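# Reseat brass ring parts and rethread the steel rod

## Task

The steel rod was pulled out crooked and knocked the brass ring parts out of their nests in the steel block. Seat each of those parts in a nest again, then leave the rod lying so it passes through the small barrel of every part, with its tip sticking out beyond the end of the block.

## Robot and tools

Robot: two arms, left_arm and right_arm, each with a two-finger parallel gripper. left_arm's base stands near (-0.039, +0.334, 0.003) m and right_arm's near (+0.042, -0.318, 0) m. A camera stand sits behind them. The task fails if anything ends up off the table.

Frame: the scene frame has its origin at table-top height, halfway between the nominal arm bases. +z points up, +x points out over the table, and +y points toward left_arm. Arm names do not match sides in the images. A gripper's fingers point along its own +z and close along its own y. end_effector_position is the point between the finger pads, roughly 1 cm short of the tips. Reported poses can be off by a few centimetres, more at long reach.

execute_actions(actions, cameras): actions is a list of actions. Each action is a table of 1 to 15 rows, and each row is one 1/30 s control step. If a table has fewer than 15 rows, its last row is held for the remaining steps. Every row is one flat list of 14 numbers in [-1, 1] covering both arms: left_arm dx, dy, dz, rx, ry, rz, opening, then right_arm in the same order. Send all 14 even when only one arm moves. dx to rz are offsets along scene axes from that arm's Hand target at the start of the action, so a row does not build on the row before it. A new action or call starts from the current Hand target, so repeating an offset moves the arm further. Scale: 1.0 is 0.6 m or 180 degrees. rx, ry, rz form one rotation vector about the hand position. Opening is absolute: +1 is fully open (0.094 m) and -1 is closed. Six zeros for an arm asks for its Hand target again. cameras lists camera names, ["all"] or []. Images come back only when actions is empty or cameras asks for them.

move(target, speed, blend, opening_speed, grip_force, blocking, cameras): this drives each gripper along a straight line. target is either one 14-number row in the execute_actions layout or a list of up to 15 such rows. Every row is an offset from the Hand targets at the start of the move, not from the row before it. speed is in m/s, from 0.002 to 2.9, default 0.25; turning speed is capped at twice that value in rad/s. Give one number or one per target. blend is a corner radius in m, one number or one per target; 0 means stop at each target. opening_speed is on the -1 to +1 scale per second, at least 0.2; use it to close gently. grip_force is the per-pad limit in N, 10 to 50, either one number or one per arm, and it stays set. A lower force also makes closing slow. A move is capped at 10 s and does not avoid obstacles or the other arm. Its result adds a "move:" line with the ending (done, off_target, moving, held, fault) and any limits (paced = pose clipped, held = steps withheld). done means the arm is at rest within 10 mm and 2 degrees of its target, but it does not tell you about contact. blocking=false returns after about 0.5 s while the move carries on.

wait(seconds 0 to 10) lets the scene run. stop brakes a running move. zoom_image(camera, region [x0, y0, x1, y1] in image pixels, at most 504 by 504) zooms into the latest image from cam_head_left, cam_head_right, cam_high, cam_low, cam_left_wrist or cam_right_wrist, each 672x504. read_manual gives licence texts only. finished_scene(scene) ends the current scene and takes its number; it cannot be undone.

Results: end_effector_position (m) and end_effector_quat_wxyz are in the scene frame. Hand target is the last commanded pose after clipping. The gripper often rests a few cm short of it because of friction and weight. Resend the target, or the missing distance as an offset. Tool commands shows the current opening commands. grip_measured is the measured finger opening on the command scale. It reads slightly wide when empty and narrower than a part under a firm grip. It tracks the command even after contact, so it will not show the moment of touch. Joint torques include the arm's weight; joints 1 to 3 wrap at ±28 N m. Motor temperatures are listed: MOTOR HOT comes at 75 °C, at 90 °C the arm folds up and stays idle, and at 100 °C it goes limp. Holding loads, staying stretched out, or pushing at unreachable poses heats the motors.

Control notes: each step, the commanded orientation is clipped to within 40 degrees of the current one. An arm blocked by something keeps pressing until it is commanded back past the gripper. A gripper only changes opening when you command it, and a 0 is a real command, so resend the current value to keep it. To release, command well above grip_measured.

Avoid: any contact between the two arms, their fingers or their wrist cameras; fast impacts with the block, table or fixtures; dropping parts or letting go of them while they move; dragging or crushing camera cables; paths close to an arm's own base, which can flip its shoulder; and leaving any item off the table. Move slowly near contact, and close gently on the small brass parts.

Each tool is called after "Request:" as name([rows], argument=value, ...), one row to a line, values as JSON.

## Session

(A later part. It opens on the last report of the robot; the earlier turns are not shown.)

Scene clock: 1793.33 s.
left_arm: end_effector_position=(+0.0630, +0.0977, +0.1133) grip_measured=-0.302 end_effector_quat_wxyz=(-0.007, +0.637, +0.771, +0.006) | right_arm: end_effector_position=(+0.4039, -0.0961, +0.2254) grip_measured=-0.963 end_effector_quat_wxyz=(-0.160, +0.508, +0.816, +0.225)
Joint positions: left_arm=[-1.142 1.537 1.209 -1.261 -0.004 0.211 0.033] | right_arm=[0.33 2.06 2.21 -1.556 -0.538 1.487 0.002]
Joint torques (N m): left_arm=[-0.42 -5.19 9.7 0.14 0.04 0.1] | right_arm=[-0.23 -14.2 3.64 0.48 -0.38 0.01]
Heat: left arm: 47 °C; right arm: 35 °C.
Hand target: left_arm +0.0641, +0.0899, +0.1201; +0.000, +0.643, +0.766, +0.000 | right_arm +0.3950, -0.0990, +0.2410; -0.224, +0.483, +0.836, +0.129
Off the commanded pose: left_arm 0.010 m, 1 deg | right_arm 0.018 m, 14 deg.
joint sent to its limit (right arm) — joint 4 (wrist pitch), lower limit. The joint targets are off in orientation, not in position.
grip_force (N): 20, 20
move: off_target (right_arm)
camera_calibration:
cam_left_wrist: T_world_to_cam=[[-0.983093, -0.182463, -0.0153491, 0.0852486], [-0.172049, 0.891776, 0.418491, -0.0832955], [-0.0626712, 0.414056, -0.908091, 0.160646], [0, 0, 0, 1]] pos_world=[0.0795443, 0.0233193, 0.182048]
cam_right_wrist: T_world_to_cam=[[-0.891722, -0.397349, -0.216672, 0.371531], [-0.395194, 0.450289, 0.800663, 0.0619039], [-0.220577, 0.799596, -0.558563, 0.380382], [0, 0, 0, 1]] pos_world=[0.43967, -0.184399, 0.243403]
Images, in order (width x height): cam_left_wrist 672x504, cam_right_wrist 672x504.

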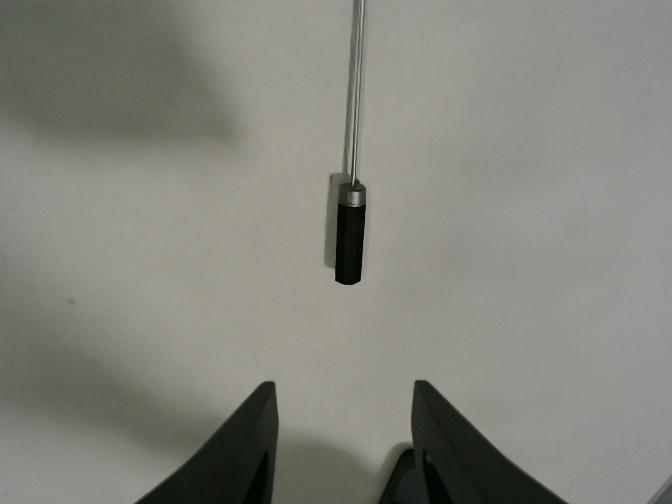

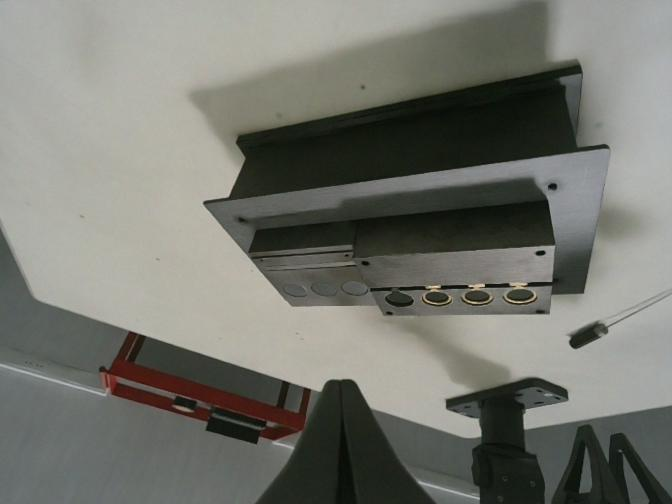

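Request:
move(target=[-0.0008,-0.0225,-0.115,0,0,-0.008,-0.3, 0,0,0,0,0,0,-1], speed=0.12, cameras=["cam_left_wrist"])

Scene clock: 1810.90 s.
left_arm: end_effector_position=(+0.0671, +0.0743, +0.0576) grip_measured=-0.302 end_effector_quat_wxyz=(+0.007, +0.646, +0.763, -0.002) | right_arm: end_effector_position=(+0.4039, -0.0960, +0.2255) grip_measured=-0.963 end_effector_quat_wxyz=(-0.160, +0.508, +0.816, +0.226)
Joint positions: left_arm=[-1.161 1.636 1.085 -1.005 -0.004 0.216 0.033] | right_arm=[0.33 2.06 2.21 -1.556 -0.539 1.488 0.002]
Joint torques (N m): left_arm=[-0.43 -5.87 5.05 0.34 0.04 0.1] | right_arm=[-0.25 -14.19 3.64 0.47 -0.39 0.03]
Motor temperatures (°C): left_arm=[22 24 29 43 23 21 22] | right_arm=[25 42 31 23 24 24 21]
Heat: left arm: 43 °C; right arm: 42 °C.
Hand target: left_arm +0.0636, +0.0766, +0.0510; +0.000, +0.652, +0.758, +0.000 | right_arm +0.3950, -0.0991, +0.2409; -0.224, +0.483, +0.837, +0.129
Off the commanded pose: left_arm 0.008 m, 1 deg | right_arm 0.018 m, 14 deg.
joint sent to its limit (right arm) — joint 4 (wrist pitch), lower limit. The joint targets are off in orientation, not in position.
grip_force (N): 20, 20
move: off_target (right_arm)
camera_calibration:
cam_left_wrist: T_world_to_cam=[[-0.986956, -0.159417, -0.0224605, 0.0830495], [-0.155497, 0.907807, 0.389497, -0.0390169], [-0.0417027, 0.387909, -0.920754, 0.12125], [0, 0, 0, 1]] pos_world=[0.0809557, 0.00162528, 0.128704]
Images, in order (width x height): cam_left_wrist 672x504.

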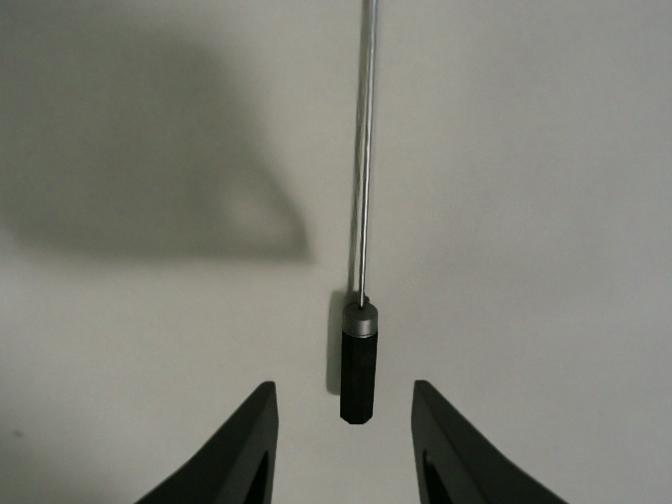

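Request:
move([
  [-0.015,0.045,0.01,0,0,0,-0.3, 0,0,0,0,0,0,-1],
  [-0.0092,0.0142,-0.035,0,0,0,-0.3, 0,0,0,0,0,0,-1],
], speed=0.12, cameras=["cam_left_wrist"])

Scene clock: 1826.37 s.
left_arm: end_effector_position=(+0.0616, +0.0826, +0.0361) grip_measured=-0.302 end_effector_quat_wxyz=(+0.007, +0.651, +0.759, -0.001) | right_arm: end_effector_position=(+0.4039, -0.0960, +0.2255) grip_measured=-0.963 end_effector_quat_wxyz=(-0.160, +0.508, +0.816, +0.226)
Joint positions: left_arm=[-1.168 1.631 0.989 -0.915 -0.004 0.222 0.033] | right_arm=[0.33 2.06 2.21 -1.556 -0.539 1.488 0.002]
Joint torques (N m): left_arm=[-0.5 -5.75 4.89 0.35 0.04 -0.07] | right_arm=[-0.25 -14.2 3.64 0.48 -0.39 0.04]
Heat: left arm: 41 °C; right arm: 45 °C.
Hand target: left_arm +0.0580, +0.0851, +0.0300; +0.000, +0.652, +0.758, +0.000 | right_arm +0.3950, -0.0991, +0.2409; -0.224, +0.483, +0.837, +0.129
Off the commanded pose: left_arm 0.008 m, 1 deg | right_arm 0.018 m, 14 deg.
joint sent to its limit (right arm) — joint 4 (wrist pitch), lower limit. The joint targets are off in orientation, not in position.
grip_force (N): 20, 20
move: off_target (right_arm)
camera_calibration:
cam_left_wrist: T_world_to_cam=[[-0.989016, -0.146133, -0.0221904, 0.0775017], [-0.143114, 0.909217, 0.390952, -0.0399335], [-0.0369551, 0.389833, -0.920144, 0.0975602], [0, 0, 0, 1]] pos_world=[0.0745407, 0.00960156, 0.107101]
Images, in order (width x height): cam_left_wrist 672x504.

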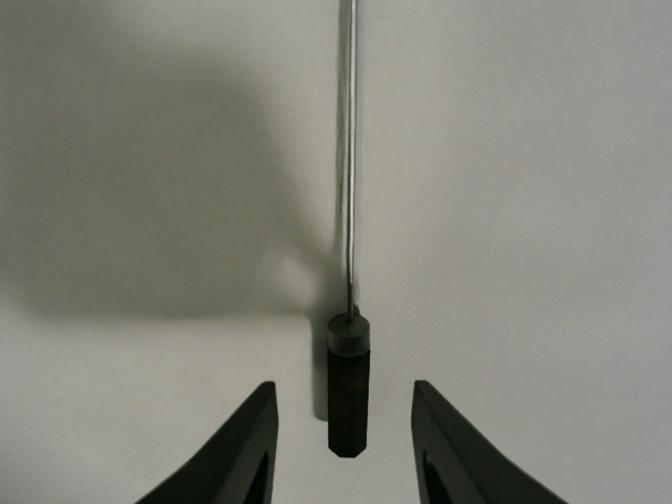

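Request:
move(target=[-0.0025,0,-0.04,0,0,0,-0.3, 0,0,0,0,0,0,-1], speed=0.05, cameras=[])

Scene clock: 1833.37 s.
left_arm: end_effector_position=(+0.0605, +0.0815, +0.0132) grip_measured=-0.302 end_effector_quat_wxyz=(+0.008, +0.653, +0.758, -0.002) | right_arm: end_effector_position=(+0.4039, -0.0960, +0.2255) grip_measured=-0.963 end_effector_quat_wxyz=(-0.160, +0.508, +0.816, +0.226)
Joint positions: left_arm=[-1.173 1.671 0.931 -0.814 -0.004 0.221 0.033] | right_arm=[0.33 2.06 2.21 -1.556 -0.539 1.488 0.002]
Joint torques (N m): left_arm=[-0.49 -5.59 4.53 0.35 0.03 -0.1] | right_arm=[-0.25 -14.2 3.64 0.48 -0.39 0.04]
Heat: left arm: 41 °C; right arm: 46 °C.
Hand target: left_arm +0.0565, +0.0850, +0.0060; +0.000, +0.652, +0.758, +0.000 | right_arm +0.3950, -0.0991, +0.2409; -0.224, +0.483, +0.837, +0.129
Off the commanded pose: left_arm 0.009 m, 1 deg | right_arm 0.018 m, 14 deg.
joint sent to its limit (right arm) — joint 4 (wrist pitch), lower limit. The joint targets are off in orientation, not in position.
grip_force (N): 20, 20
move: off_target (right_arm)
No camera images: "cameras" was empty.

Request:
move(target=[0,0,-0.006,0,0,0,-0.3, 0,0,0,0,0,0,-1], speed=0.05, cameras=[])

Scene clock: 1836.93 s.
left_arm: end_effector_position=(+0.0616, +0.0786, +0.0119) grip_measured=-0.302 end_effector_quat_wxyz=(+0.012, +0.653, +0.758, -0.004) | right_arm: end_effector_position=(+0.4039, -0.0960, +0.2255) grip_measured=-0.963 end_effector_quat_wxyz=(-0.160, +0.508, +0.816, +0.226)
Joint positions: left_arm=[-1.173 1.676 0.931 -0.799 -0.004 0.221 0.033] | right_arm=[0.33 2.06 2.21 -1.556 -0.539 1.488 0.002]
Joint torques (N m): left_arm=[-0.47 -5.57 3.97 0.37 0.04 -0.11] | right_arm=[-0.25 -14.2 3.66 0.47 -0.39 0.04]
Motor temperatures (°C): left_arm=[22 25 27 40 23 21 22] | right_arm=[25 47 31 23 24 24 21]
Heat: left arm: 40 °C; right arm: 47 °C.
Hand target: left_arm +0.0565, +0.0850, +0.0025; +0.000, +0.652, +0.758, +0.000 | right_arm +0.3950, -0.0991, +0.2409; -0.224, +0.483, +0.837, +0.129
Off the commanded pose: left_arm 0.012 m, 1 deg | right_arm 0.018 m, 14 deg.
joint sent to its limit (right arm) — joint 4 (wrist pitch), lower limit. The joint targets are off in orientation, not in position.
grip_force (N): 20, 20
move: off_target (left_arm, right_arm)
No camera images: "cameras" was empty.

Request:
move([
  [0,0,0.033,0,0,0,-0.3, 0,0,0,0,0,0,-1],
  [0,0.0025,0.0097,0,0,0,-0.3, 0,0,0,0,0,0,-1],
  [0,0.0025,0.0097,0,0,0,-0.9, 0,0,0,0,0,0,-1],
], speed=0.08, grip_force=[45, 20], opening_speed=0.5, cameras=["cam_left_wrist"])

Scene clock: 1848.77 s.
left_arm: end_effector_position=(+0.0596, +0.0839, +0.0118) grip_measured=-0.762 end_effector_quat_wxyz=(+0.002, +0.653, +0.758, +0.001) | right_arm: end_effector_position=(+0.4039, -0.0960, +0.2255) grip_measured=-0.963 end_effector_quat_wxyz=(-0.160, +0.508, +0.816, +0.226)
Joint positions: left_arm=[-1.173 1.676 0.931 -0.822 -0.004 0.221 0.011] | right_arm=[0.33 2.06 2.21 -1.556 -0.539 1.488 0.002]
Joint torques (N m): left_arm=[-0.29 -6.71 4.44 0.35 0.04 -0.08] | right_arm=[-0.25 -14.19 3.64 0.47 -0.39 0.03]
Heat: left arm: 40 °C; right arm: 48 °C.
Hand target: left_arm +0.0566, +0.0865, +0.0083; +0.000, +0.652, +0.758, +0.000 | right_arm +0.3950, -0.0991, +0.2409; -0.224, +0.483, +0.837, +0.129
Off the commanded pose: left_arm 0.005 m, 0 deg | right_arm 0.018 m, 14 deg.
joint sent to its limit (right arm) — joint 4 (wrist pitch), lower limit. The joint targets are off in orientation, not in position.
grip_force (N): 45, 20
move: off_target (right_arm)
camera_calibration:
cam_left_wrist: T_world_to_cam=[[-0.989629, -0.14224, -0.020038, 0.074903], [-0.138346, 0.906264, 0.399432, -0.0320453], [-0.0386556, 0.398061, -0.916544, 0.0739566], [0, 0, 0, 1]] pos_world=[0.0725517, 0.0102564, 0.0820853]
Images, in order (width x height): cam_left_wrist 672x504.

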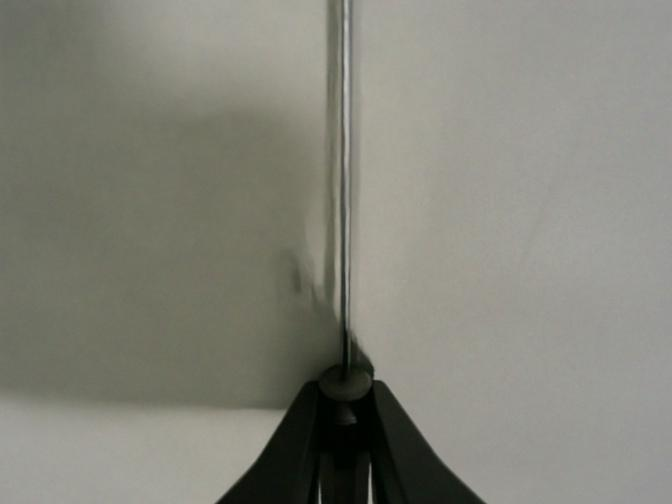

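Request:
move([
  [0,0,0,0,0,0,-0.4, 0,0,0,0,0,0,-1],
  [0,0,0.05,0,0,0,-0.4, 0,0,0,0,0,0,-1],
  [0,0,0.002,0,0,0,-0.4, 0,0,0,0,0,0,-1],
], speed=0.08, cameras=[])

Scene clock: 1857.33 s.
left_arm: end_effector_position=(+0.0599, +0.0831, +0.0163) grip_measured=-0.402 end_effector_quat_wxyz=(+0.008, +0.653, +0.758, -0.002) | right_arm: end_effector_position=(+0.4039, -0.0960, +0.2255) grip_measured=-0.963 end_effector_quat_wxyz=(-0.160, +0.508, +0.816, +0.226)
Joint positions: left_arm=[-1.173 1.659 0.932 -0.828 -0.004 0.221 0.028] | right_arm=[0.33 2.06 2.21 -1.556 -0.539 1.488 0.002]
Joint torques (N m): left_arm=[-0.31 -5.59 4.6 0.36 0.04 -0.08] | right_arm=[-0.25 -14.2 3.64 0.47 -0.39 0.03]
Heat: left arm: 39 °C; right arm: 49 °C.
Hand target: left_arm +0.0565, +0.0865, +0.0095; +0.000, +0.652, +0.758, +0.000 | right_arm +0.3950, -0.0991, +0.2409; -0.224, +0.483, +0.837, +0.129
Off the commanded pose: left_arm 0.008 m, 1 deg | right_arm 0.018 m, 14 deg.
joint sent to its limit (right arm) — joint 4 (wrist pitch), lower limit. The joint targets are off in orientation, not in position.
grip_force (N): 45, 20
move: off_target (right_arm)
No camera images: "cameras" was empty.

Request:
move([
  [0,0,-0.0022,0,0,0,-0.4, 0,0,0,0,0,0,-1],
  [0,0,-0.0022,0,0,0,-0.9, 0,0,0,0,0,0,-1],
], speed=0.05, opening_speed=0.5, cameras=["cam_left_wrist"])

Scene clock: 1864.60 s.
left_arm: end_effector_position=(+0.0604, +0.0818, +0.0163) grip_measured=-0.786 end_effector_quat_wxyz=(+0.010, +0.653, +0.758, -0.003) | right_arm: end_effector_position=(+0.4039, -0.0960, +0.2255) grip_measured=-0.963 end_effector_quat_wxyz=(-0.160, +0.508, +0.816, +0.226)
Joint positions: left_arm=[-1.173 1.659 0.932 -0.822 -0.004 0.221 0.01] | right_arm=[0.33 2.06 2.21 -1.556 -0.539 1.488 0.002]
Joint torques (N m): left_arm=[-0.29 -5.38 4.37 0.38 0.05 -0.08] | right_arm=[-0.25 -14.19 3.66 0.48 -0.39 0.04]
Heat: left arm: 39 °C; right arm: 49 °C.
Hand target: left_arm +0.0565, +0.0865, +0.0082; +0.000, +0.652, +0.758, +0.000 | right_arm +0.3950, -0.0991, +0.2409; -0.224, +0.483, +0.837, +0.129
Off the commanded pose: left_arm 0.010 m, 1 deg | right_arm 0.018 m, 14 deg.
joint sent to its limit (right arm) — joint 4 (wrist pitch), lower limit. The joint targets are off in orientation, not in position.
grip_force (N): 45, 20
move: off_target (right_arm)
camera_calibration:
cam_left_wrist: T_world_to_cam=[[-0.989494, -0.142557, -0.0240474, 0.0756005], [-0.140824, 0.912796, 0.38337, -0.031954], [-0.0327017, 0.382729, -0.923282, 0.079983], [0, 0, 0, 1]] pos_world=[0.0729219, 0.00933306, 0.087915]
Images, in order (width x height): cam_left_wrist 672x504.

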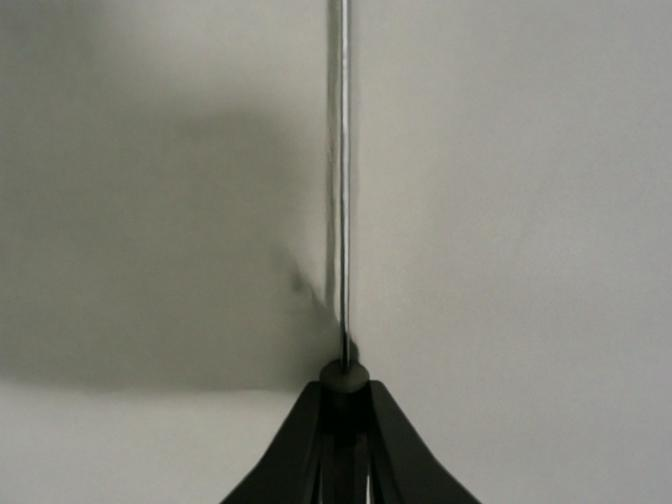

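Request:
move([
  [0,0,0.2,0,0,0,-0.9, 0,0,0,0,0,0,-1],
  [0.3,0.0,0.31,-0.018,-0.055,-0.147,-0.9, 0,0,0,0,0,0,-1],
  [0.6667,0.0767,0.2947,-0.036,-0.1095,-0.2944,-0.9, 0,0,0,0,0,0,-1],
], speed=[0.12,0.2,0.2], blend=[0.03,0.05,0], cameras=["cam_right_wrist","cam_left_wrist"])

Scene clock: 1898.73 s.
left_arm: end_effector_position=(+0.4577, +0.1373, +0.1898) grip_measured=-0.787 end_effector_quat_wxyz=(+0.177, +0.901, +0.384, +0.095) | right_arm: end_effector_position=(+0.4039, -0.0960, +0.2255) grip_measured=-0.963 end_effector_quat_wxyz=(-0.160, +0.508, +0.816, +0.226)
Joint positions: left_arm=[-0.307 2.492 2.835 -1.53 0.132 1.976 0.01] | right_arm=[0.33 2.06 2.21 -1.556 -0.539 1.488 0.002]
Joint torques (N m): left_arm=[-0.14 -11.04 8.94 0.66 0.25 0.11] | right_arm=[-0.25 -14.2 3.64 0.48 -0.39 0.04]
Heat: left arm: 37 °C; right arm: 51 °C.
Hand target: left_arm +0.4566, +0.1327, +0.1849; +0.161, +0.910, +0.377, +0.067 | right_arm +0.3950, -0.0991, +0.2409; -0.224, +0.483, +0.837, +0.129
Off the commanded pose: left_arm 0.007 m, 4 deg | right_arm 0.018 m, 14 deg.
elbow stopped short (left arm): the move would have taken joint 3 (elbow) straighter than the controller allows.
joint sent to its limit (right arm) — joint 4 (wrist pitch), lower limit. The joint targets are off in orientation, not in position.
grip_force (N): 45, 20
move: off_target (left_arm, right_arm)
camera_calibration:
cam_left_wrist: T_world_to_cam=[[-0.64886, 0.643251, -0.406458, 0.289525], [0.505448, 0.763664, 0.401671, -0.372012], [0.568773, 0.0551844, -0.820641, -0.0178382], [0, 0, 0, 1]] pos_world=[0.38604, 0.0988395, 0.252468]
cam_right_wrist: T_world_to_cam=[[-0.892054, -0.39673, -0.216439, 0.371685], [-0.394497, 0.449928, 0.801209, 0.0613134], [-0.220482, 0.800106, -0.557869, 0.380163], [0, 0, 0, 1]] pos_world=[0.439569, -0.184299, 0.243403]
Images, in order (width x height): cam_left_wrist 672x504, cam_right_wrist 672x504.

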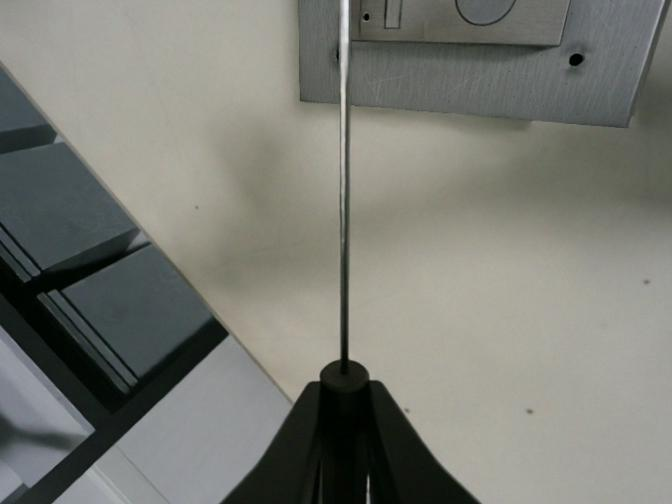

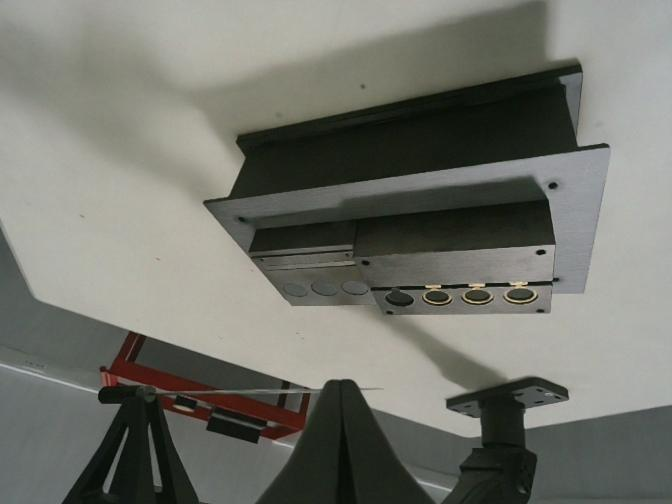

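Request:
move(target=[0,0,-0.1,0,0,0,-0.9, 0,0,0,0,0,0,-1], speed=0.12, cameras=["cam_right_wrist"])

Request:
zoom_image(camera="cam_right_wrist", region=[340, 220, 570, 400])

Scene clock: 1908.23 s.
left_arm: end_effector_position=(+0.4622, +0.1351, +0.1169) grip_measured=-0.787 end_effector_quat_wxyz=(+0.154, +0.908, +0.384, +0.068) | right_arm: end_effector_position=(+0.4039, -0.0960, +0.2255) grip_measured=-0.963 end_effector_quat_wxyz=(-0.160, +0.508, +0.816, +0.226)
Joint positions: left_arm=[-0.307 2.414 2.399 -1.246 0.136 1.984 0.01] | right_arm=[0.33 2.06 2.21 -1.556 -0.539 1.488 0.002]
Joint torques (N m): left_arm=[-0.23 -15.73 5.07 0.71 0.21 0.1] | right_arm=[-0.24 -14.19 3.63 0.48 -0.39 0.03]
Heat: left arm: 37 °C; right arm: 51 °C.
Hand target: left_arm +0.4566, +0.1327, +0.1250; +0.161, +0.910, +0.377, +0.067 | right_arm +0.3950, -0.0991, +0.2409; -0.224, +0.483, +0.837, +0.129
Off the commanded pose: left_arm 0.010 m, 1 deg | right_arm 0.018 m, 14 deg.
joint sent to its limit (right arm) — joint 4 (wrist pitch), lower limit. The joint targets are off in orientation, not in position.
grip_force (N): 45, 20
move: off_target (right_arm)
camera_calibration:
cam_right_wrist: T_world_to_cam=[[-0.892054, -0.39673, -0.216439, 0.371685], [-0.394497, 0.449928, 0.801209, 0.0613134], [-0.220482, 0.800106, -0.557869, 0.380163], [0, 0, 0, 1]] pos_world=[0.439569, -0.184299, 0.243403]
Images, in order (width x height): cam_right_wrist 672x504.

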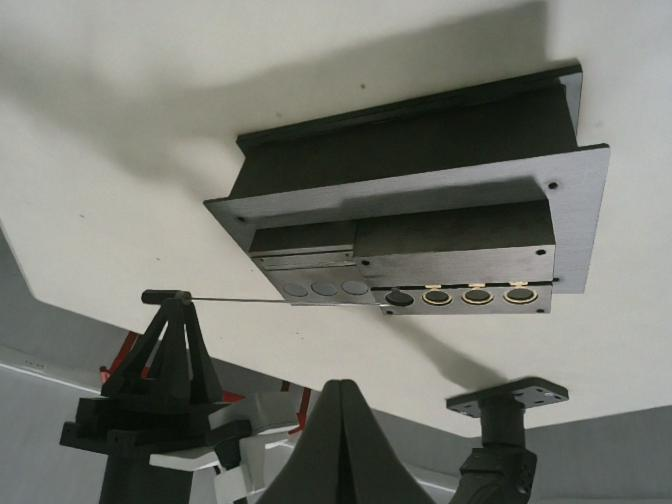

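Scaled by 2.191.

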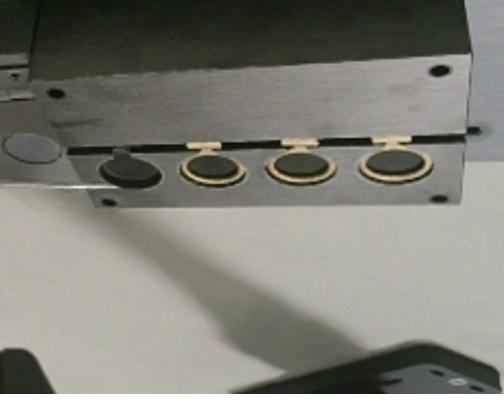

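Request:
wait(seconds=0.1, cameras=["cam_left_wrist"])

Request:
zoom_image(camera="cam_left_wrist", region=[250, 0, 500, 187])

Scene clock: 1915.43 s.
left_arm: end_effector_position=(+0.4622, +0.1350, +0.1169) grip_measured=-0.787 end_effector_quat_wxyz=(+0.154, +0.908, +0.384, +0.068) | right_arm: end_effector_position=(+0.4039, -0.0960, +0.2255) grip_measured=-0.963 end_effector_quat_wxyz=(-0.160, +0.508, +0.816, +0.226)
Joint positions: left_arm=[-0.307 2.414 2.399 -1.245 0.136 1.984 0.01] | right_arm=[0.33 2.06 2.21 -1.556 -0.539 1.488 0.002]
Joint torques (N m): left_arm=[-0.21 -15.75 5.08 0.71 0.22 0.1] | right_arm=[-0.24 -14.2 3.64 0.48 -0.39 0.04]
Motor temperatures (°C): left_arm=[22 31 27 37 23 21 23] | right_arm=[25 51 31 23 24 24 21]
Heat: left arm: 37 °C; right arm: 51 °C.
Hand target: left_arm +0.4566, +0.1327, +0.1250; +0.161, +0.910, +0.377, +0.067 | right_arm +0.3950, -0.0991, +0.2409; -0.224, +0.483, +0.837, +0.129
Tool commands: left_gripper/opening=-0.9 right_gripper/opening=-1.0
Off the commanded pose: left_arm 0.010 m, 1 deg | right_arm 0.018 m, 14 deg.
grip_force (N): 45, 20
wait: 0.10 s; at rest from the start
camera_calibration:
cam_left_wrist: T_world_to_cam=[[-0.669084, 0.65764, -0.346173, 0.26473], [0.53903, 0.750095, 0.38315, -0.354821], [0.511638, 0.069762, -0.856365, -0.0515321], [0, 0, 0, 1]] pos_world=[0.394751, 0.0956473, 0.183462]
Images, in order (width x height): cam_left_wrist 672x504.

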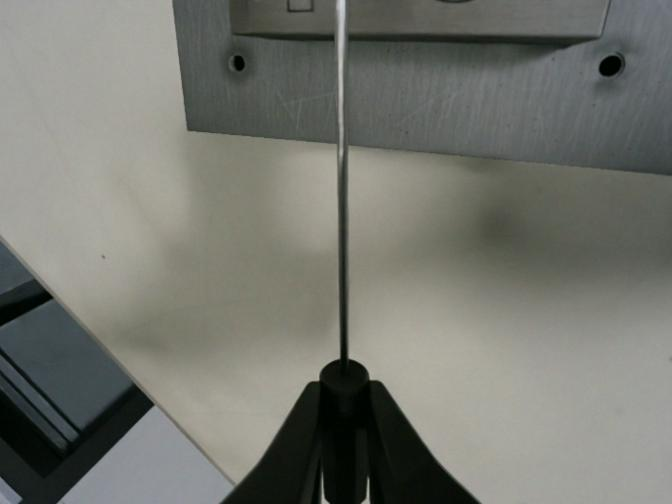

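Scaled by 2.016.

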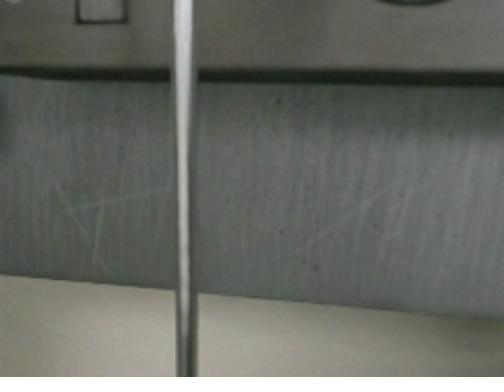

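Request:
move(target=[0,0,-0.0133,0,0,0,-0.9, 0,0,0,0,0,0,-1], speed=0.06, cameras=["cam_right_wrist"])

Request:
zoom_image(camera="cam_right_wrist", region=[300, 250, 460, 340])

Scene clock: 1949.20 s.
left_arm: end_effector_position=(+0.4617, +0.1352, +0.1023) grip_measured=-0.787 end_effector_quat_wxyz=(+0.149, +0.908, +0.385, +0.063) | right_arm: end_effector_position=(+0.4039, -0.0960, +0.2255) grip_measured=-0.963 end_effector_quat_wxyz=(-0.160, +0.508, +0.816, +0.226)
Joint positions: left_arm=[-0.307 2.414 2.344 -1.205 0.136 1.984 0.01] | right_arm=[0.33 2.06 2.21 -1.556 -0.539 1.488 0.002]
Joint torques (N m): left_arm=[-0.23 -16.8 5.23 0.71 0.23 0.09] | right_arm=[-0.25 -14.2 3.64 0.47 -0.39 0.04]
Motor temperatures (°C): left_arm=[22 42 26 36 23 21 23] | right_arm=[25 52 30 23 25 24 21]
Heat: left arm: 42 °C; right arm: 52 °C.
Hand target: left_arm +0.4567, +0.1326, +0.1172; +0.161, +0.910, +0.377, +0.067 | right_arm +0.3950, -0.0991, +0.2409; -0.224, +0.483, +0.837, +0.129
Off the commanded pose: left_arm 0.016 m, 2 deg | right_arm 0.018 m, 14 deg.
joint sent to its limit (right arm) — joint 4 (wrist pitch), lower limit. The joint targets are off in orientation, not in position.
grip_force (N): 45, 20
move: off_target (left_arm, right_arm)
camera_calibration:
cam_right_wrist: T_world_to_cam=[[-0.892054, -0.39673, -0.216439, 0.371685], [-0.394497, 0.449928, 0.801209, 0.0613134], [-0.220482, 0.800106, -0.557869, 0.380163], [0, 0, 0, 1]] pos_world=[0.439569, -0.184299, 0.243403]
Images, in order (width x height): cam_right_wrist 672x504.

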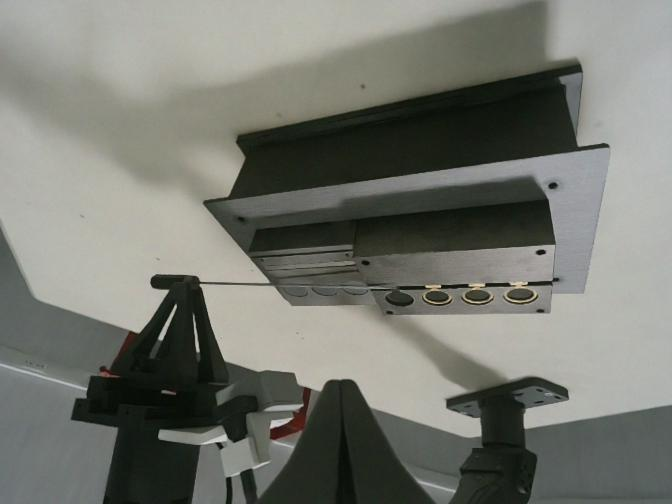

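Scaled by 3.150.

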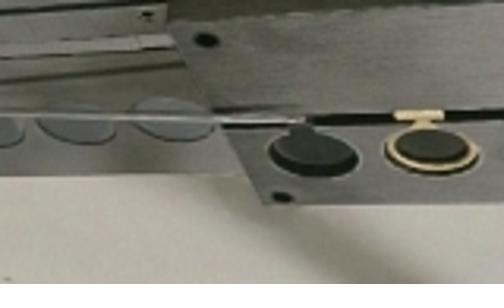

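Request:
move(target=[0,0,0.04,0.0157,-0.0157,-0.005,-0.9, 0,0,0,0,0,0,-1], speed=0.08, cameras=["cam_right_wrist"])

Request:
zoom_image(camera="cam_right_wrist", region=[300, 250, 460, 340])

Scene clock: 1987.77 s.
left_arm: end_effector_position=(+0.4552, +0.1364, +0.1108) grip_measured=-0.787 end_effector_quat_wxyz=(+0.129, +0.915, +0.374, +0.078) | right_arm: end_effector_position=(+0.4039, -0.0960, +0.2255) grip_measured=-0.963 end_effector_quat_wxyz=(-0.160, +0.508, +0.816, +0.226)
Joint positions: left_arm=[-0.326 2.391 2.344 -1.233 0.083 1.999 0.01] | right_arm=[0.33 2.06 2.21 -1.556 -0.539 1.488 0.002]
Joint torques (N m): left_arm=[-0.28 -16.14 10.35 0.53 0.11 0.11] | right_arm=[-0.25 -14.19 3.64 0.47 -0.39 0.04]
Motor temperatures (°C): left_arm=[22 50 26 35 23 21 24] | right_arm=[25 53 30 23 25 24 21]
Heat: left arm: 50 °C; right arm: 53 °C.
Hand target: left_arm +0.4566, +0.1325, +0.1410; +0.148, +0.914, +0.364, +0.097 | right_arm +0.3950, -0.0991, +0.2409; -0.224, +0.483, +0.837, +0.129
Off the commanded pose: left_arm 0.031 m, 3 deg | right_arm 0.018 m, 14 deg.
joint sent to its limit (right arm) — joint 4 (wrist pitch), lower limit. The joint targets are off in orientation, not in position.
grip_force (N): 45, 20
move: off_target (left_arm, right_arm)
camera_calibration:
cam_right_wrist: T_world_to_cam=[[-0.892054, -0.39673, -0.216439, 0.371685], [-0.394497, 0.449928, 0.801209, 0.0613134], [-0.220482, 0.800106, -0.557869, 0.380163], [0, 0, 0, 1]] pos_world=[0.439569, -0.184299, 0.243403]
Images, in order (width x height): cam_right_wrist 672x504.

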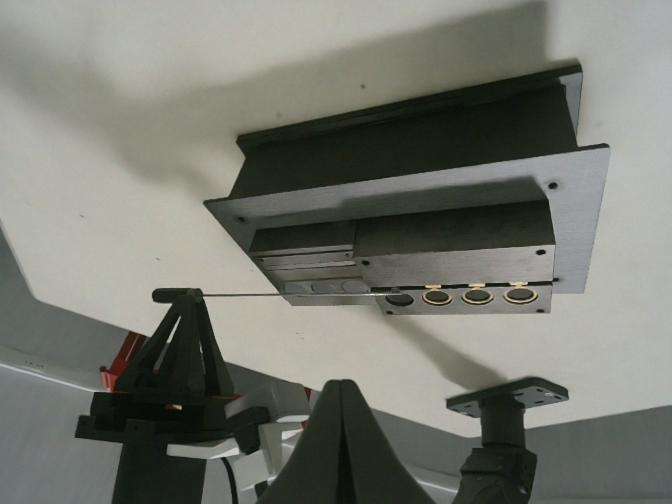

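Scaled by 3.150.

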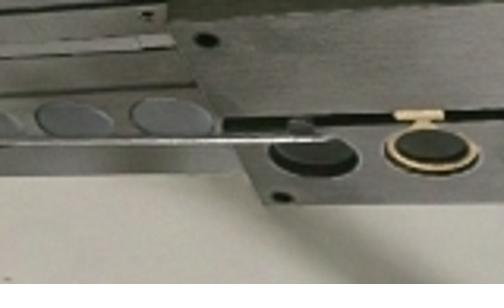

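Request:
wait(seconds=0.1, cameras=["cam_left_wrist", "cam_high"])

Request:
zoom_image(camera="cam_high", region=[290, 250, 430, 350])

Scene clock: 2000.60 s.
left_arm: end_effector_position=(+0.4552, +0.1365, +0.1108) grip_measured=-0.787 end_effector_quat_wxyz=(+0.128, +0.915, +0.374, +0.078) | right_arm: end_effector_position=(+0.4039, -0.0960, +0.2255) grip_measured=-0.963 end_effector_quat_wxyz=(-0.160, +0.508, +0.816, +0.226)
Joint positions: left_arm=[-0.326 2.391 2.344 -1.233 0.082 1.999 0.01] | right_arm=[0.33 2.06 2.21 -1.556 -0.539 1.488 0.002]
Joint torques (N m): left_arm=[-0.27 -16.18 10.36 0.51 0.11 0.1] | right_arm=[-0.27 -14.2 3.64 0.48 -0.38 0.04]
Heat: left arm: 50 °C; right arm: 53 °C.
Hand target: left_arm +0.4566, +0.1325, +0.1410; +0.148, +0.914, +0.364, +0.097 | right_arm +0.3950, -0.0991, +0.2409; -0.224, +0.483, +0.837, +0.129
Tool commands: left_gripper/opening=-0.9 right_gripper/opening=-1.0
Off the commanded pose: left_arm 0.031 m, 3 deg | right_arm 0.018 m, 14 deg.
grip_force (N): 45, 20
wait: 0.10 s; at rest from the start
camera_calibration:
cam_left_wrist: T_world_to_cam=[[-0.656715, 0.688598, -0.307502, 0.242718], [0.551559, 0.716641, 0.426859, -0.355702], [0.514303, 0.11072, -0.850432, -0.0607482], [0, 0, 0, 1]] pos_world=[0.38683, 0.0945013, 0.174809]
Images, in order (width x height): cam_high 672x504, cam_left_wrist 672x504.

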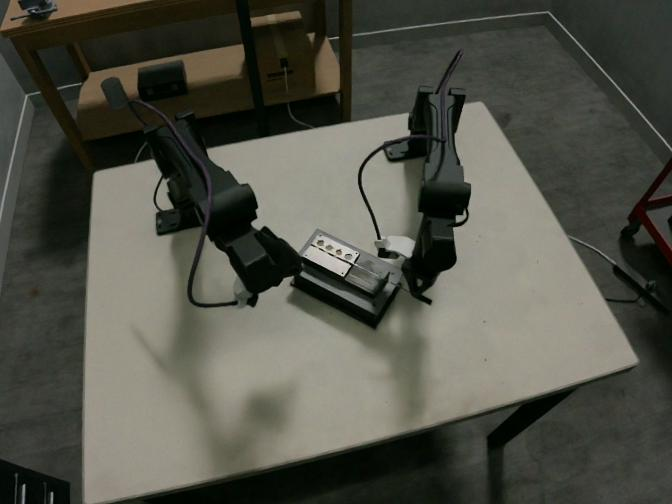

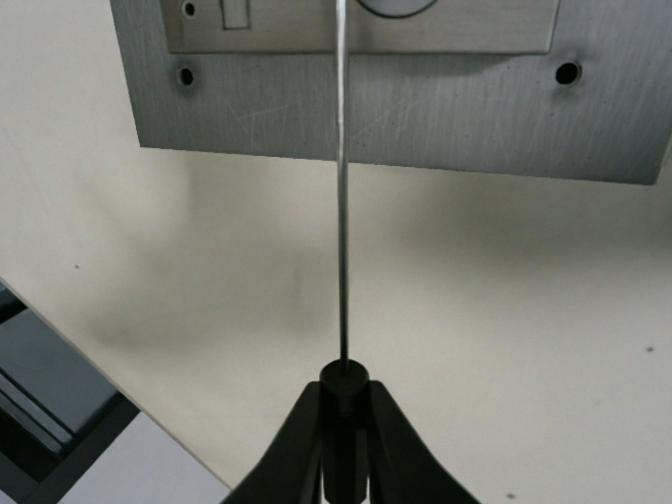

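Scaled by 3.600.

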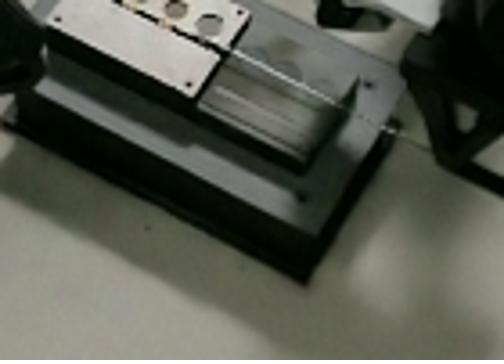

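Request:
zoom_image(camera="cam_high", region=[305, 230, 385, 290])

Scaled by 6.300.

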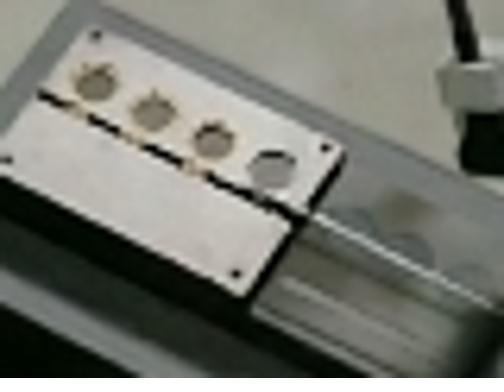

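Request:
wait(seconds=0.1, cameras=["cam_head_left"])

Scene clock: 2069.40 s.
left_arm: end_effector_position=(+0.4552, +0.1365, +0.1108) grip_measured=-0.787 end_effector_quat_wxyz=(+0.128, +0.915, +0.374, +0.078) | right_arm: end_effector_position=(+0.4039, -0.0960, +0.2255) grip_measured=-0.963 end_effector_quat_wxyz=(-0.160, +0.508, +0.816, +0.226)
Joint positions: left_arm=[-0.326 2.391 2.344 -1.233 0.082 1.999 0.01] | right_arm=[0.33 2.06 2.21 -1.556 -0.539 1.488 0.002]
Joint torques (N m): left_arm=[-0.23 -16.17 10.33 0.51 0.11 0.09] | right_arm=[-0.25 -14.2 3.64 0.47 -0.39 0.04]
Motor temperatures (°C): left_arm=[22 54 28 32 23 21 24] | right_arm=[25 55 30 23 25 24 21]
Heat: left arm: 54 °C; right arm: 55 °C.
Hand target: left_arm +0.4566, +0.1325, +0.1410; +0.148, +0.914, +0.364, +0.097 | right_arm +0.3950, -0.0991, +0.2409; -0.224, +0.483, +0.837, +0.129
Tool commands: left_gripper/opening=-0.9 right_gripper/opening=-1.0
Off the commanded pose: left_arm 0.031 m, 3 deg | right_arm 0.018 m, 14 deg.
grip_force (N): 45, 20
wait: 0.10 s; at rest from the start
Images, in order (width x height): cam_head_left 672x504.

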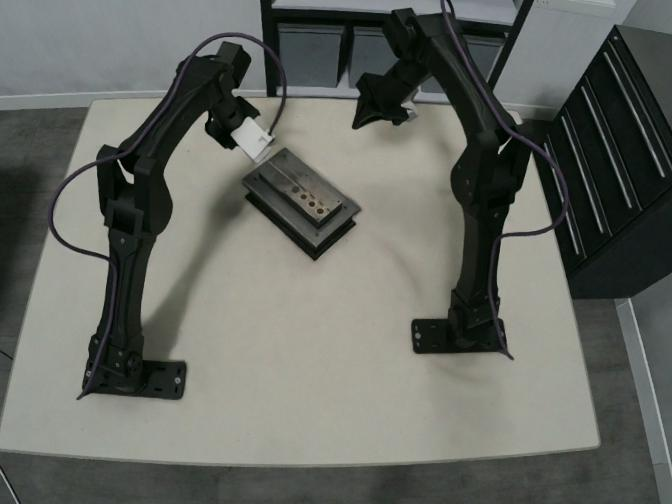

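Request:
zoom_image(camera="cam_head_left", region=[260, 150, 350, 220])

Scaled by 5.600.

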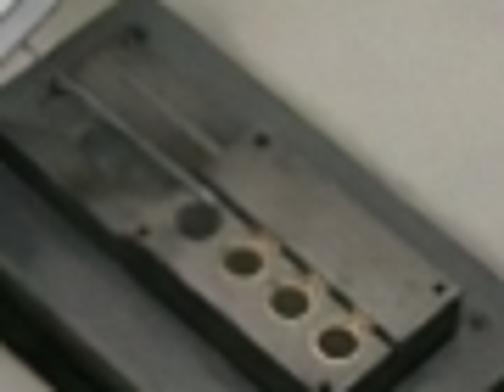

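Request:
move([
  [0.045,0.045,0.01,0,0,0,-0.9, 0,0,0,0,0,0,-1],
  [0.035,0.035,-0.01,0,0,0,-0.9, 0,0,0,0,0,0,-1],
  [0,0,-0.01,0,0,0,-0.9, 0,0,0,0,0,0,-1],
], speed=[0.1,0.08,0.06], blend=[0.0,0.003,0], cameras=["cam_right_wrist","cam_head_left"])

Request:
zoom_image(camera="cam_right_wrist", region=[300, 250, 460, 340])

Request:
zoom_image(camera="cam_head_left", region=[270, 165, 330, 215])

Scene clock: 2101.80 s.
left_arm: end_effector_position=(+0.4690, +0.1498, +0.1246) grip_measured=-0.787 end_effector_quat_wxyz=(+0.123, +0.915, +0.367, +0.113) | right_arm: end_effector_position=(+0.4039, -0.0960, +0.2255) grip_measured=-0.963 end_effector_quat_wxyz=(-0.160, +0.508, +0.816, +0.226)
Joint positions: left_arm=[-0.31 2.393 2.392 -1.235 0.036 2.035 0.01] | right_arm=[0.33 2.06 2.21 -1.556 -0.539 1.488 0.002]
Joint torques (N m): left_arm=[-1.76 -15.97 5.18 0.73 0.55 -0.29] | right_arm=[-0.24 -14.2 3.64 0.48 -0.39 0.04]
Motor temperatures (°C): left_arm=[22 55 29 32 23 21 24] | right_arm=[25 55 30 23 25 24 21]
Heat: left arm: 55 °C; right arm: 55 °C.
Hand target: left_arm +0.4566, +0.1325, +0.1351; +0.148, +0.914, +0.364, +0.097 | right_arm +0.3950, -0.0991, +0.2409; -0.224, +0.483, +0.837, +0.129
Off the commanded pose: left_arm 0.024 m, 3 deg | right_arm 0.018 m, 14 deg.
joint sent to its limit (right arm) — joint 4 (wrist pitch), lower limit. The joint targets are off in orientation, not in position.
grip_force (N): 45, 20
move: off_target (left_arm, right_arm)
camera_calibration:
cam_right_wrist: T_world_to_cam=[[-0.892054, -0.39673, -0.216439, 0.371685], [-0.394497, 0.449928, 0.801209, 0.0613134], [-0.220482, 0.800106, -0.557869, 0.380163], [0, 0, 0, 1]] pos_world=[0.439569, -0.184299, 0.243403]
Images, in order (width x height): cam_head_left 672x504, cam_right_wrist 672x504.

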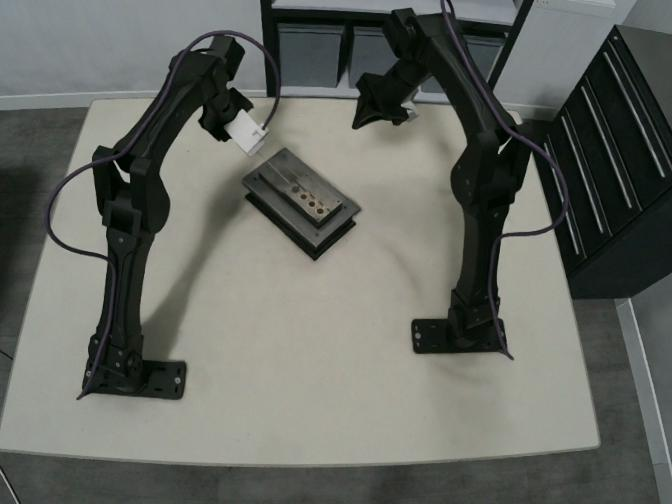

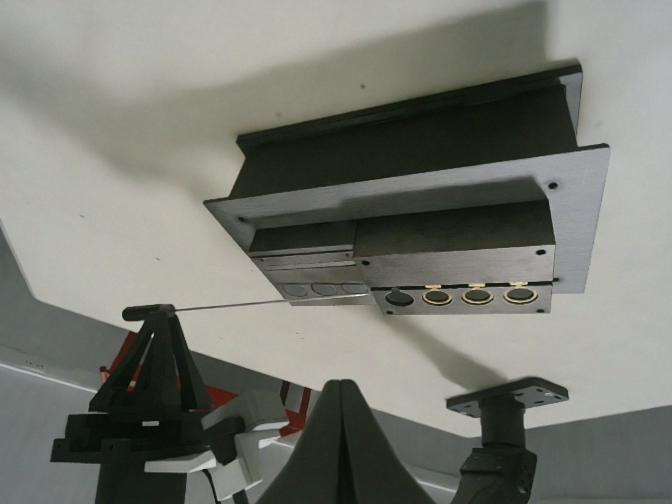

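Scaled by 3.150.

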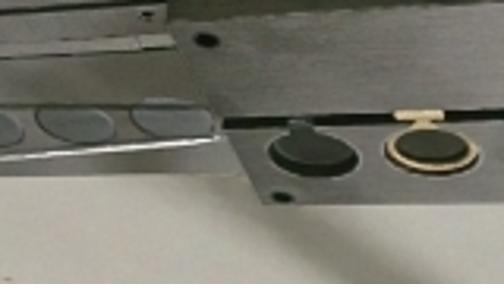

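Scaled by 8.400.

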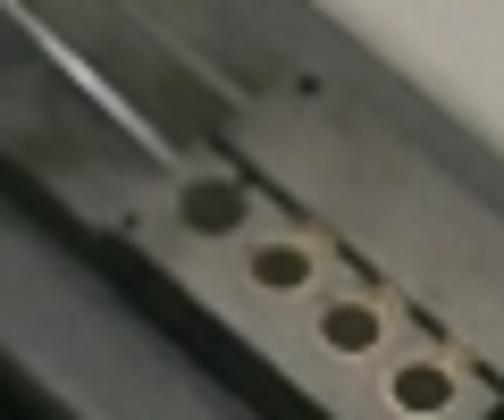

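Request:
move(target=[0.035,0.035,0.01,0,0,0,-0.9, 0,0,0,0,0,0,-1], speed=0.1, cameras=["cam_right_wrist"])

Scene clock: 2126.67 s.
left_arm: end_effector_position=(+0.4771, +0.1548, +0.1450) grip_measured=-0.787 end_effector_quat_wxyz=(+0.147, +0.912, +0.368, +0.107) | right_arm: end_effector_position=(+0.4039, -0.0960, +0.2255) grip_measured=-0.963 end_effector_quat_wxyz=(-0.160, +0.508, +0.816, +0.226)
Joint positions: left_arm=[-0.279 2.451 2.571 -1.336 0.089 2.051 0.01] | right_arm=[0.33 2.06 2.21 -1.556 -0.539 1.488 0.002]
Joint torques (N m): left_arm=[0.5 -11.34 9.8 0.63 0.22 0.11] | right_arm=[-0.25 -14.2 3.63 0.48 -0.39 0.04]
Motor temperatures (°C): left_arm=[22 54 28 32 23 21 24] | right_arm=[25 55 30 23 25 24 21]
Heat: left arm: 54 °C; right arm: 55 °C.
Hand target: left_arm +0.4776, +0.1535, +0.1411; +0.148, +0.914, +0.364, +0.097 | right_arm +0.3950, -0.0991, +0.2409; -0.224, +0.483, +0.837, +0.129
Off the commanded pose: left_arm 0.004 m, 1 deg | right_arm 0.018 m, 14 deg.
joint sent to its limit (right arm) — joint 4 (wrist pitch), lower limit. The joint targets are off in orientation, not in position.
grip_force (N): 45, 20
move: off_target (right_arm)
camera_calibration:
cam_right_wrist: T_world_to_cam=[[-0.892054, -0.39673, -0.216439, 0.371685], [-0.394497, 0.449928, 0.801209, 0.0613134], [-0.220482, 0.800106, -0.557869, 0.380163], [0, 0, 0, 1]] pos_world=[0.439569, -0.184299, 0.243403]
Images, in order (width x height): cam_right_wrist 672x504.

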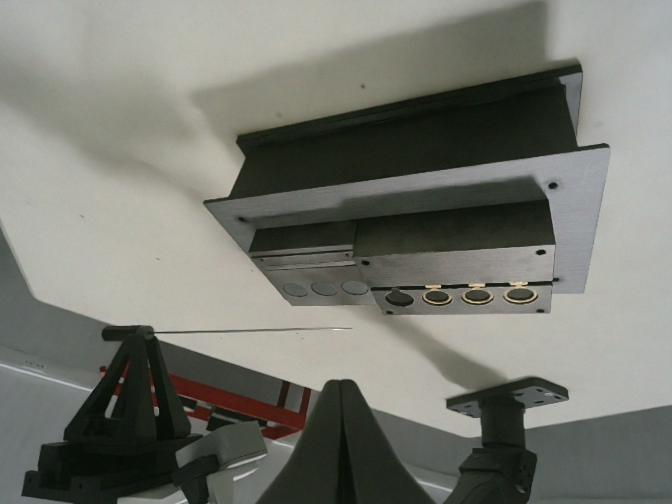

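Request:
wait(seconds=0.1, cameras=["cam_head_left"])

Request:
zoom_image(camera="cam_head_left", region=[240, 135, 330, 210])

Scene clock: 2135.53 s.
left_arm: end_effector_position=(+0.4770, +0.1548, +0.1449) grip_measured=-0.787 end_effector_quat_wxyz=(+0.147, +0.912, +0.368, +0.107) | right_arm: end_effector_position=(+0.4039, -0.0960, +0.2255) grip_measured=-0.963 end_effector_quat_wxyz=(-0.160, +0.508, +0.816, +0.226)
Joint positions: left_arm=[-0.279 2.451 2.571 -1.336 0.089 2.051 0.01] | right_arm=[0.33 2.06 2.21 -1.556 -0.539 1.488 0.002]
Joint torques (N m): left_arm=[0.43 -11.34 9.81 0.62 0.22 0.1] | right_arm=[-0.25 -14.2 3.64 0.47 -0.39 0.04]
Motor temperatures (°C): left_arm=[22 50 30 31 23 21 24] | right_arm=[25 56 30 23 25 24 21]
Heat: left arm: 50 °C; right arm: 56 °C.
Hand target: left_arm +0.4776, +0.1535, +0.1411; +0.148, +0.914, +0.364, +0.097 | right_arm +0.3950, -0.0991, +0.2409; -0.224, +0.483, +0.837, +0.129
Tool commands: left_gripper/opening=-0.9 right_gripper/opening=-1.0
Off the commanded pose: left_arm 0.004 m, 1 deg | right_arm 0.018 m, 14 deg.
grip_force (N): 45, 20
wait: 0.10 s; at rest from the start
Images, in order (width x height): cam_head_left 672x504.

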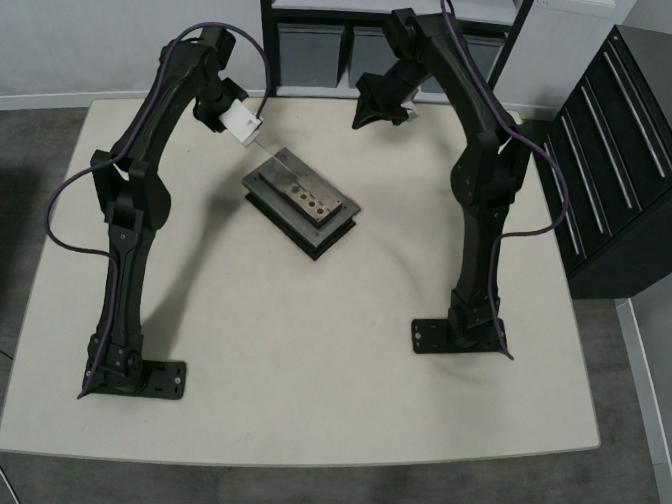

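Scaled by 5.600.

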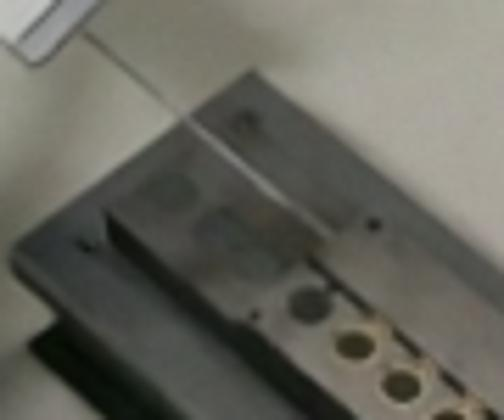

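Request:
move(target=[-0.0215,-0.0092,-0.02,-0.0047,0.0047,-0.003,-0.9, 0,0,0,0,0,0,-1], speed=0.08, cameras=["cam_right_wrist","cam_head_left"])

Request:
zoom_image(camera="cam_right_wrist", region=[300, 250, 460, 340])

Request:
zoom_image(camera="cam_head_left", region=[240, 135, 330, 210])

Scene clock: 2160.87 s.
left_arm: end_effector_position=(+0.4708, +0.1537, +0.1175) grip_measured=-0.787 end_effector_quat_wxyz=(+0.141, +0.915, +0.369, +0.087) | right_arm: end_effector_position=(+0.4039, -0.0960, +0.2255) grip_measured=-0.963 end_effector_quat_wxyz=(-0.160, +0.508, +0.816, +0.226)
Joint positions: left_arm=[-0.279 2.415 2.405 -1.243 0.105 2.051 0.01] | right_arm=[0.33 2.06 2.21 -1.556 -0.539 1.488 0.002]
Joint torques (N m): left_arm=[-0.54 -16.12 5.31 0.74 0.24 0.01] | right_arm=[-0.25 -14.2 3.64 0.48 -0.39 0.03]
Motor temperatures (°C): left_arm=[22 45 32 31 23 21 25] | right_arm=[25 56 30 23 25 24 21]
Heat: left arm: 45 °C; right arm: 56 °C.
Hand target: left_arm +0.4647, +0.1480, +0.1291; +0.153, +0.916, +0.361, +0.087 | right_arm +0.3950, -0.0991, +0.2409; -0.224, +0.483, +0.837, +0.129
Off the commanded pose: left_arm 0.014 m, 2 deg | right_arm 0.018 m, 14 deg.
joint sent to its limit (right arm) — joint 4 (wrist pitch), lower limit. The joint targets are off in orientation, not in position.
grip_force (N): 45, 20
move: off_target (left_arm, right_arm)
camera_calibration:
cam_right_wrist: T_world_to_cam=[[-0.892054, -0.39673, -0.216439, 0.371685], [-0.394497, 0.449928, 0.801209, 0.0613134], [-0.220482, 0.800106, -0.557869, 0.380163], [0, 0, 0, 1]] pos_world=[0.439569, -0.184299, 0.243403]
Images, in order (width x height): cam_head_left 672x504, cam_right_wrist 672x504.

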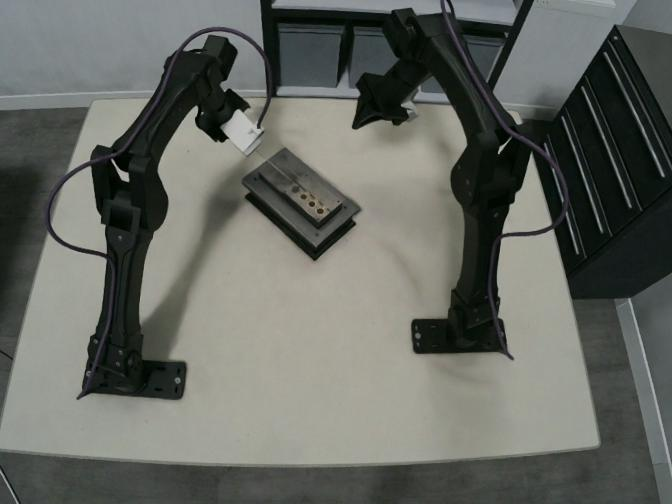

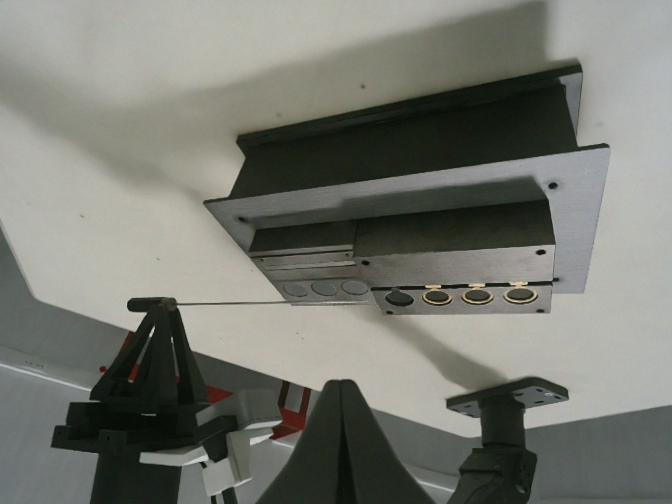

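Scaled by 3.150.

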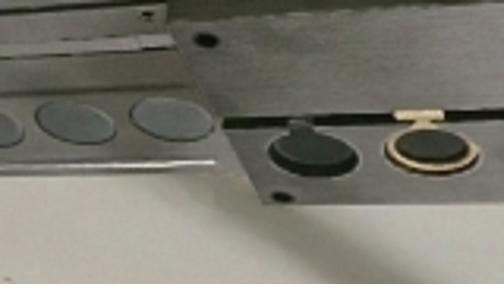

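Scaled by 5.600.

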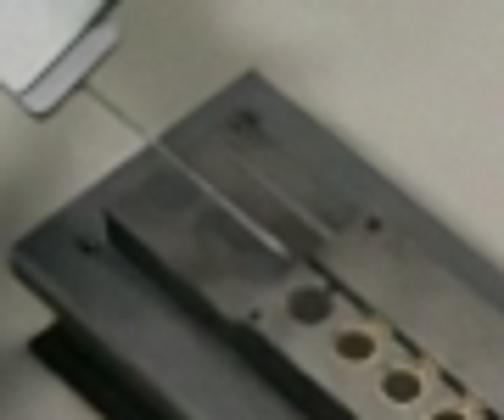

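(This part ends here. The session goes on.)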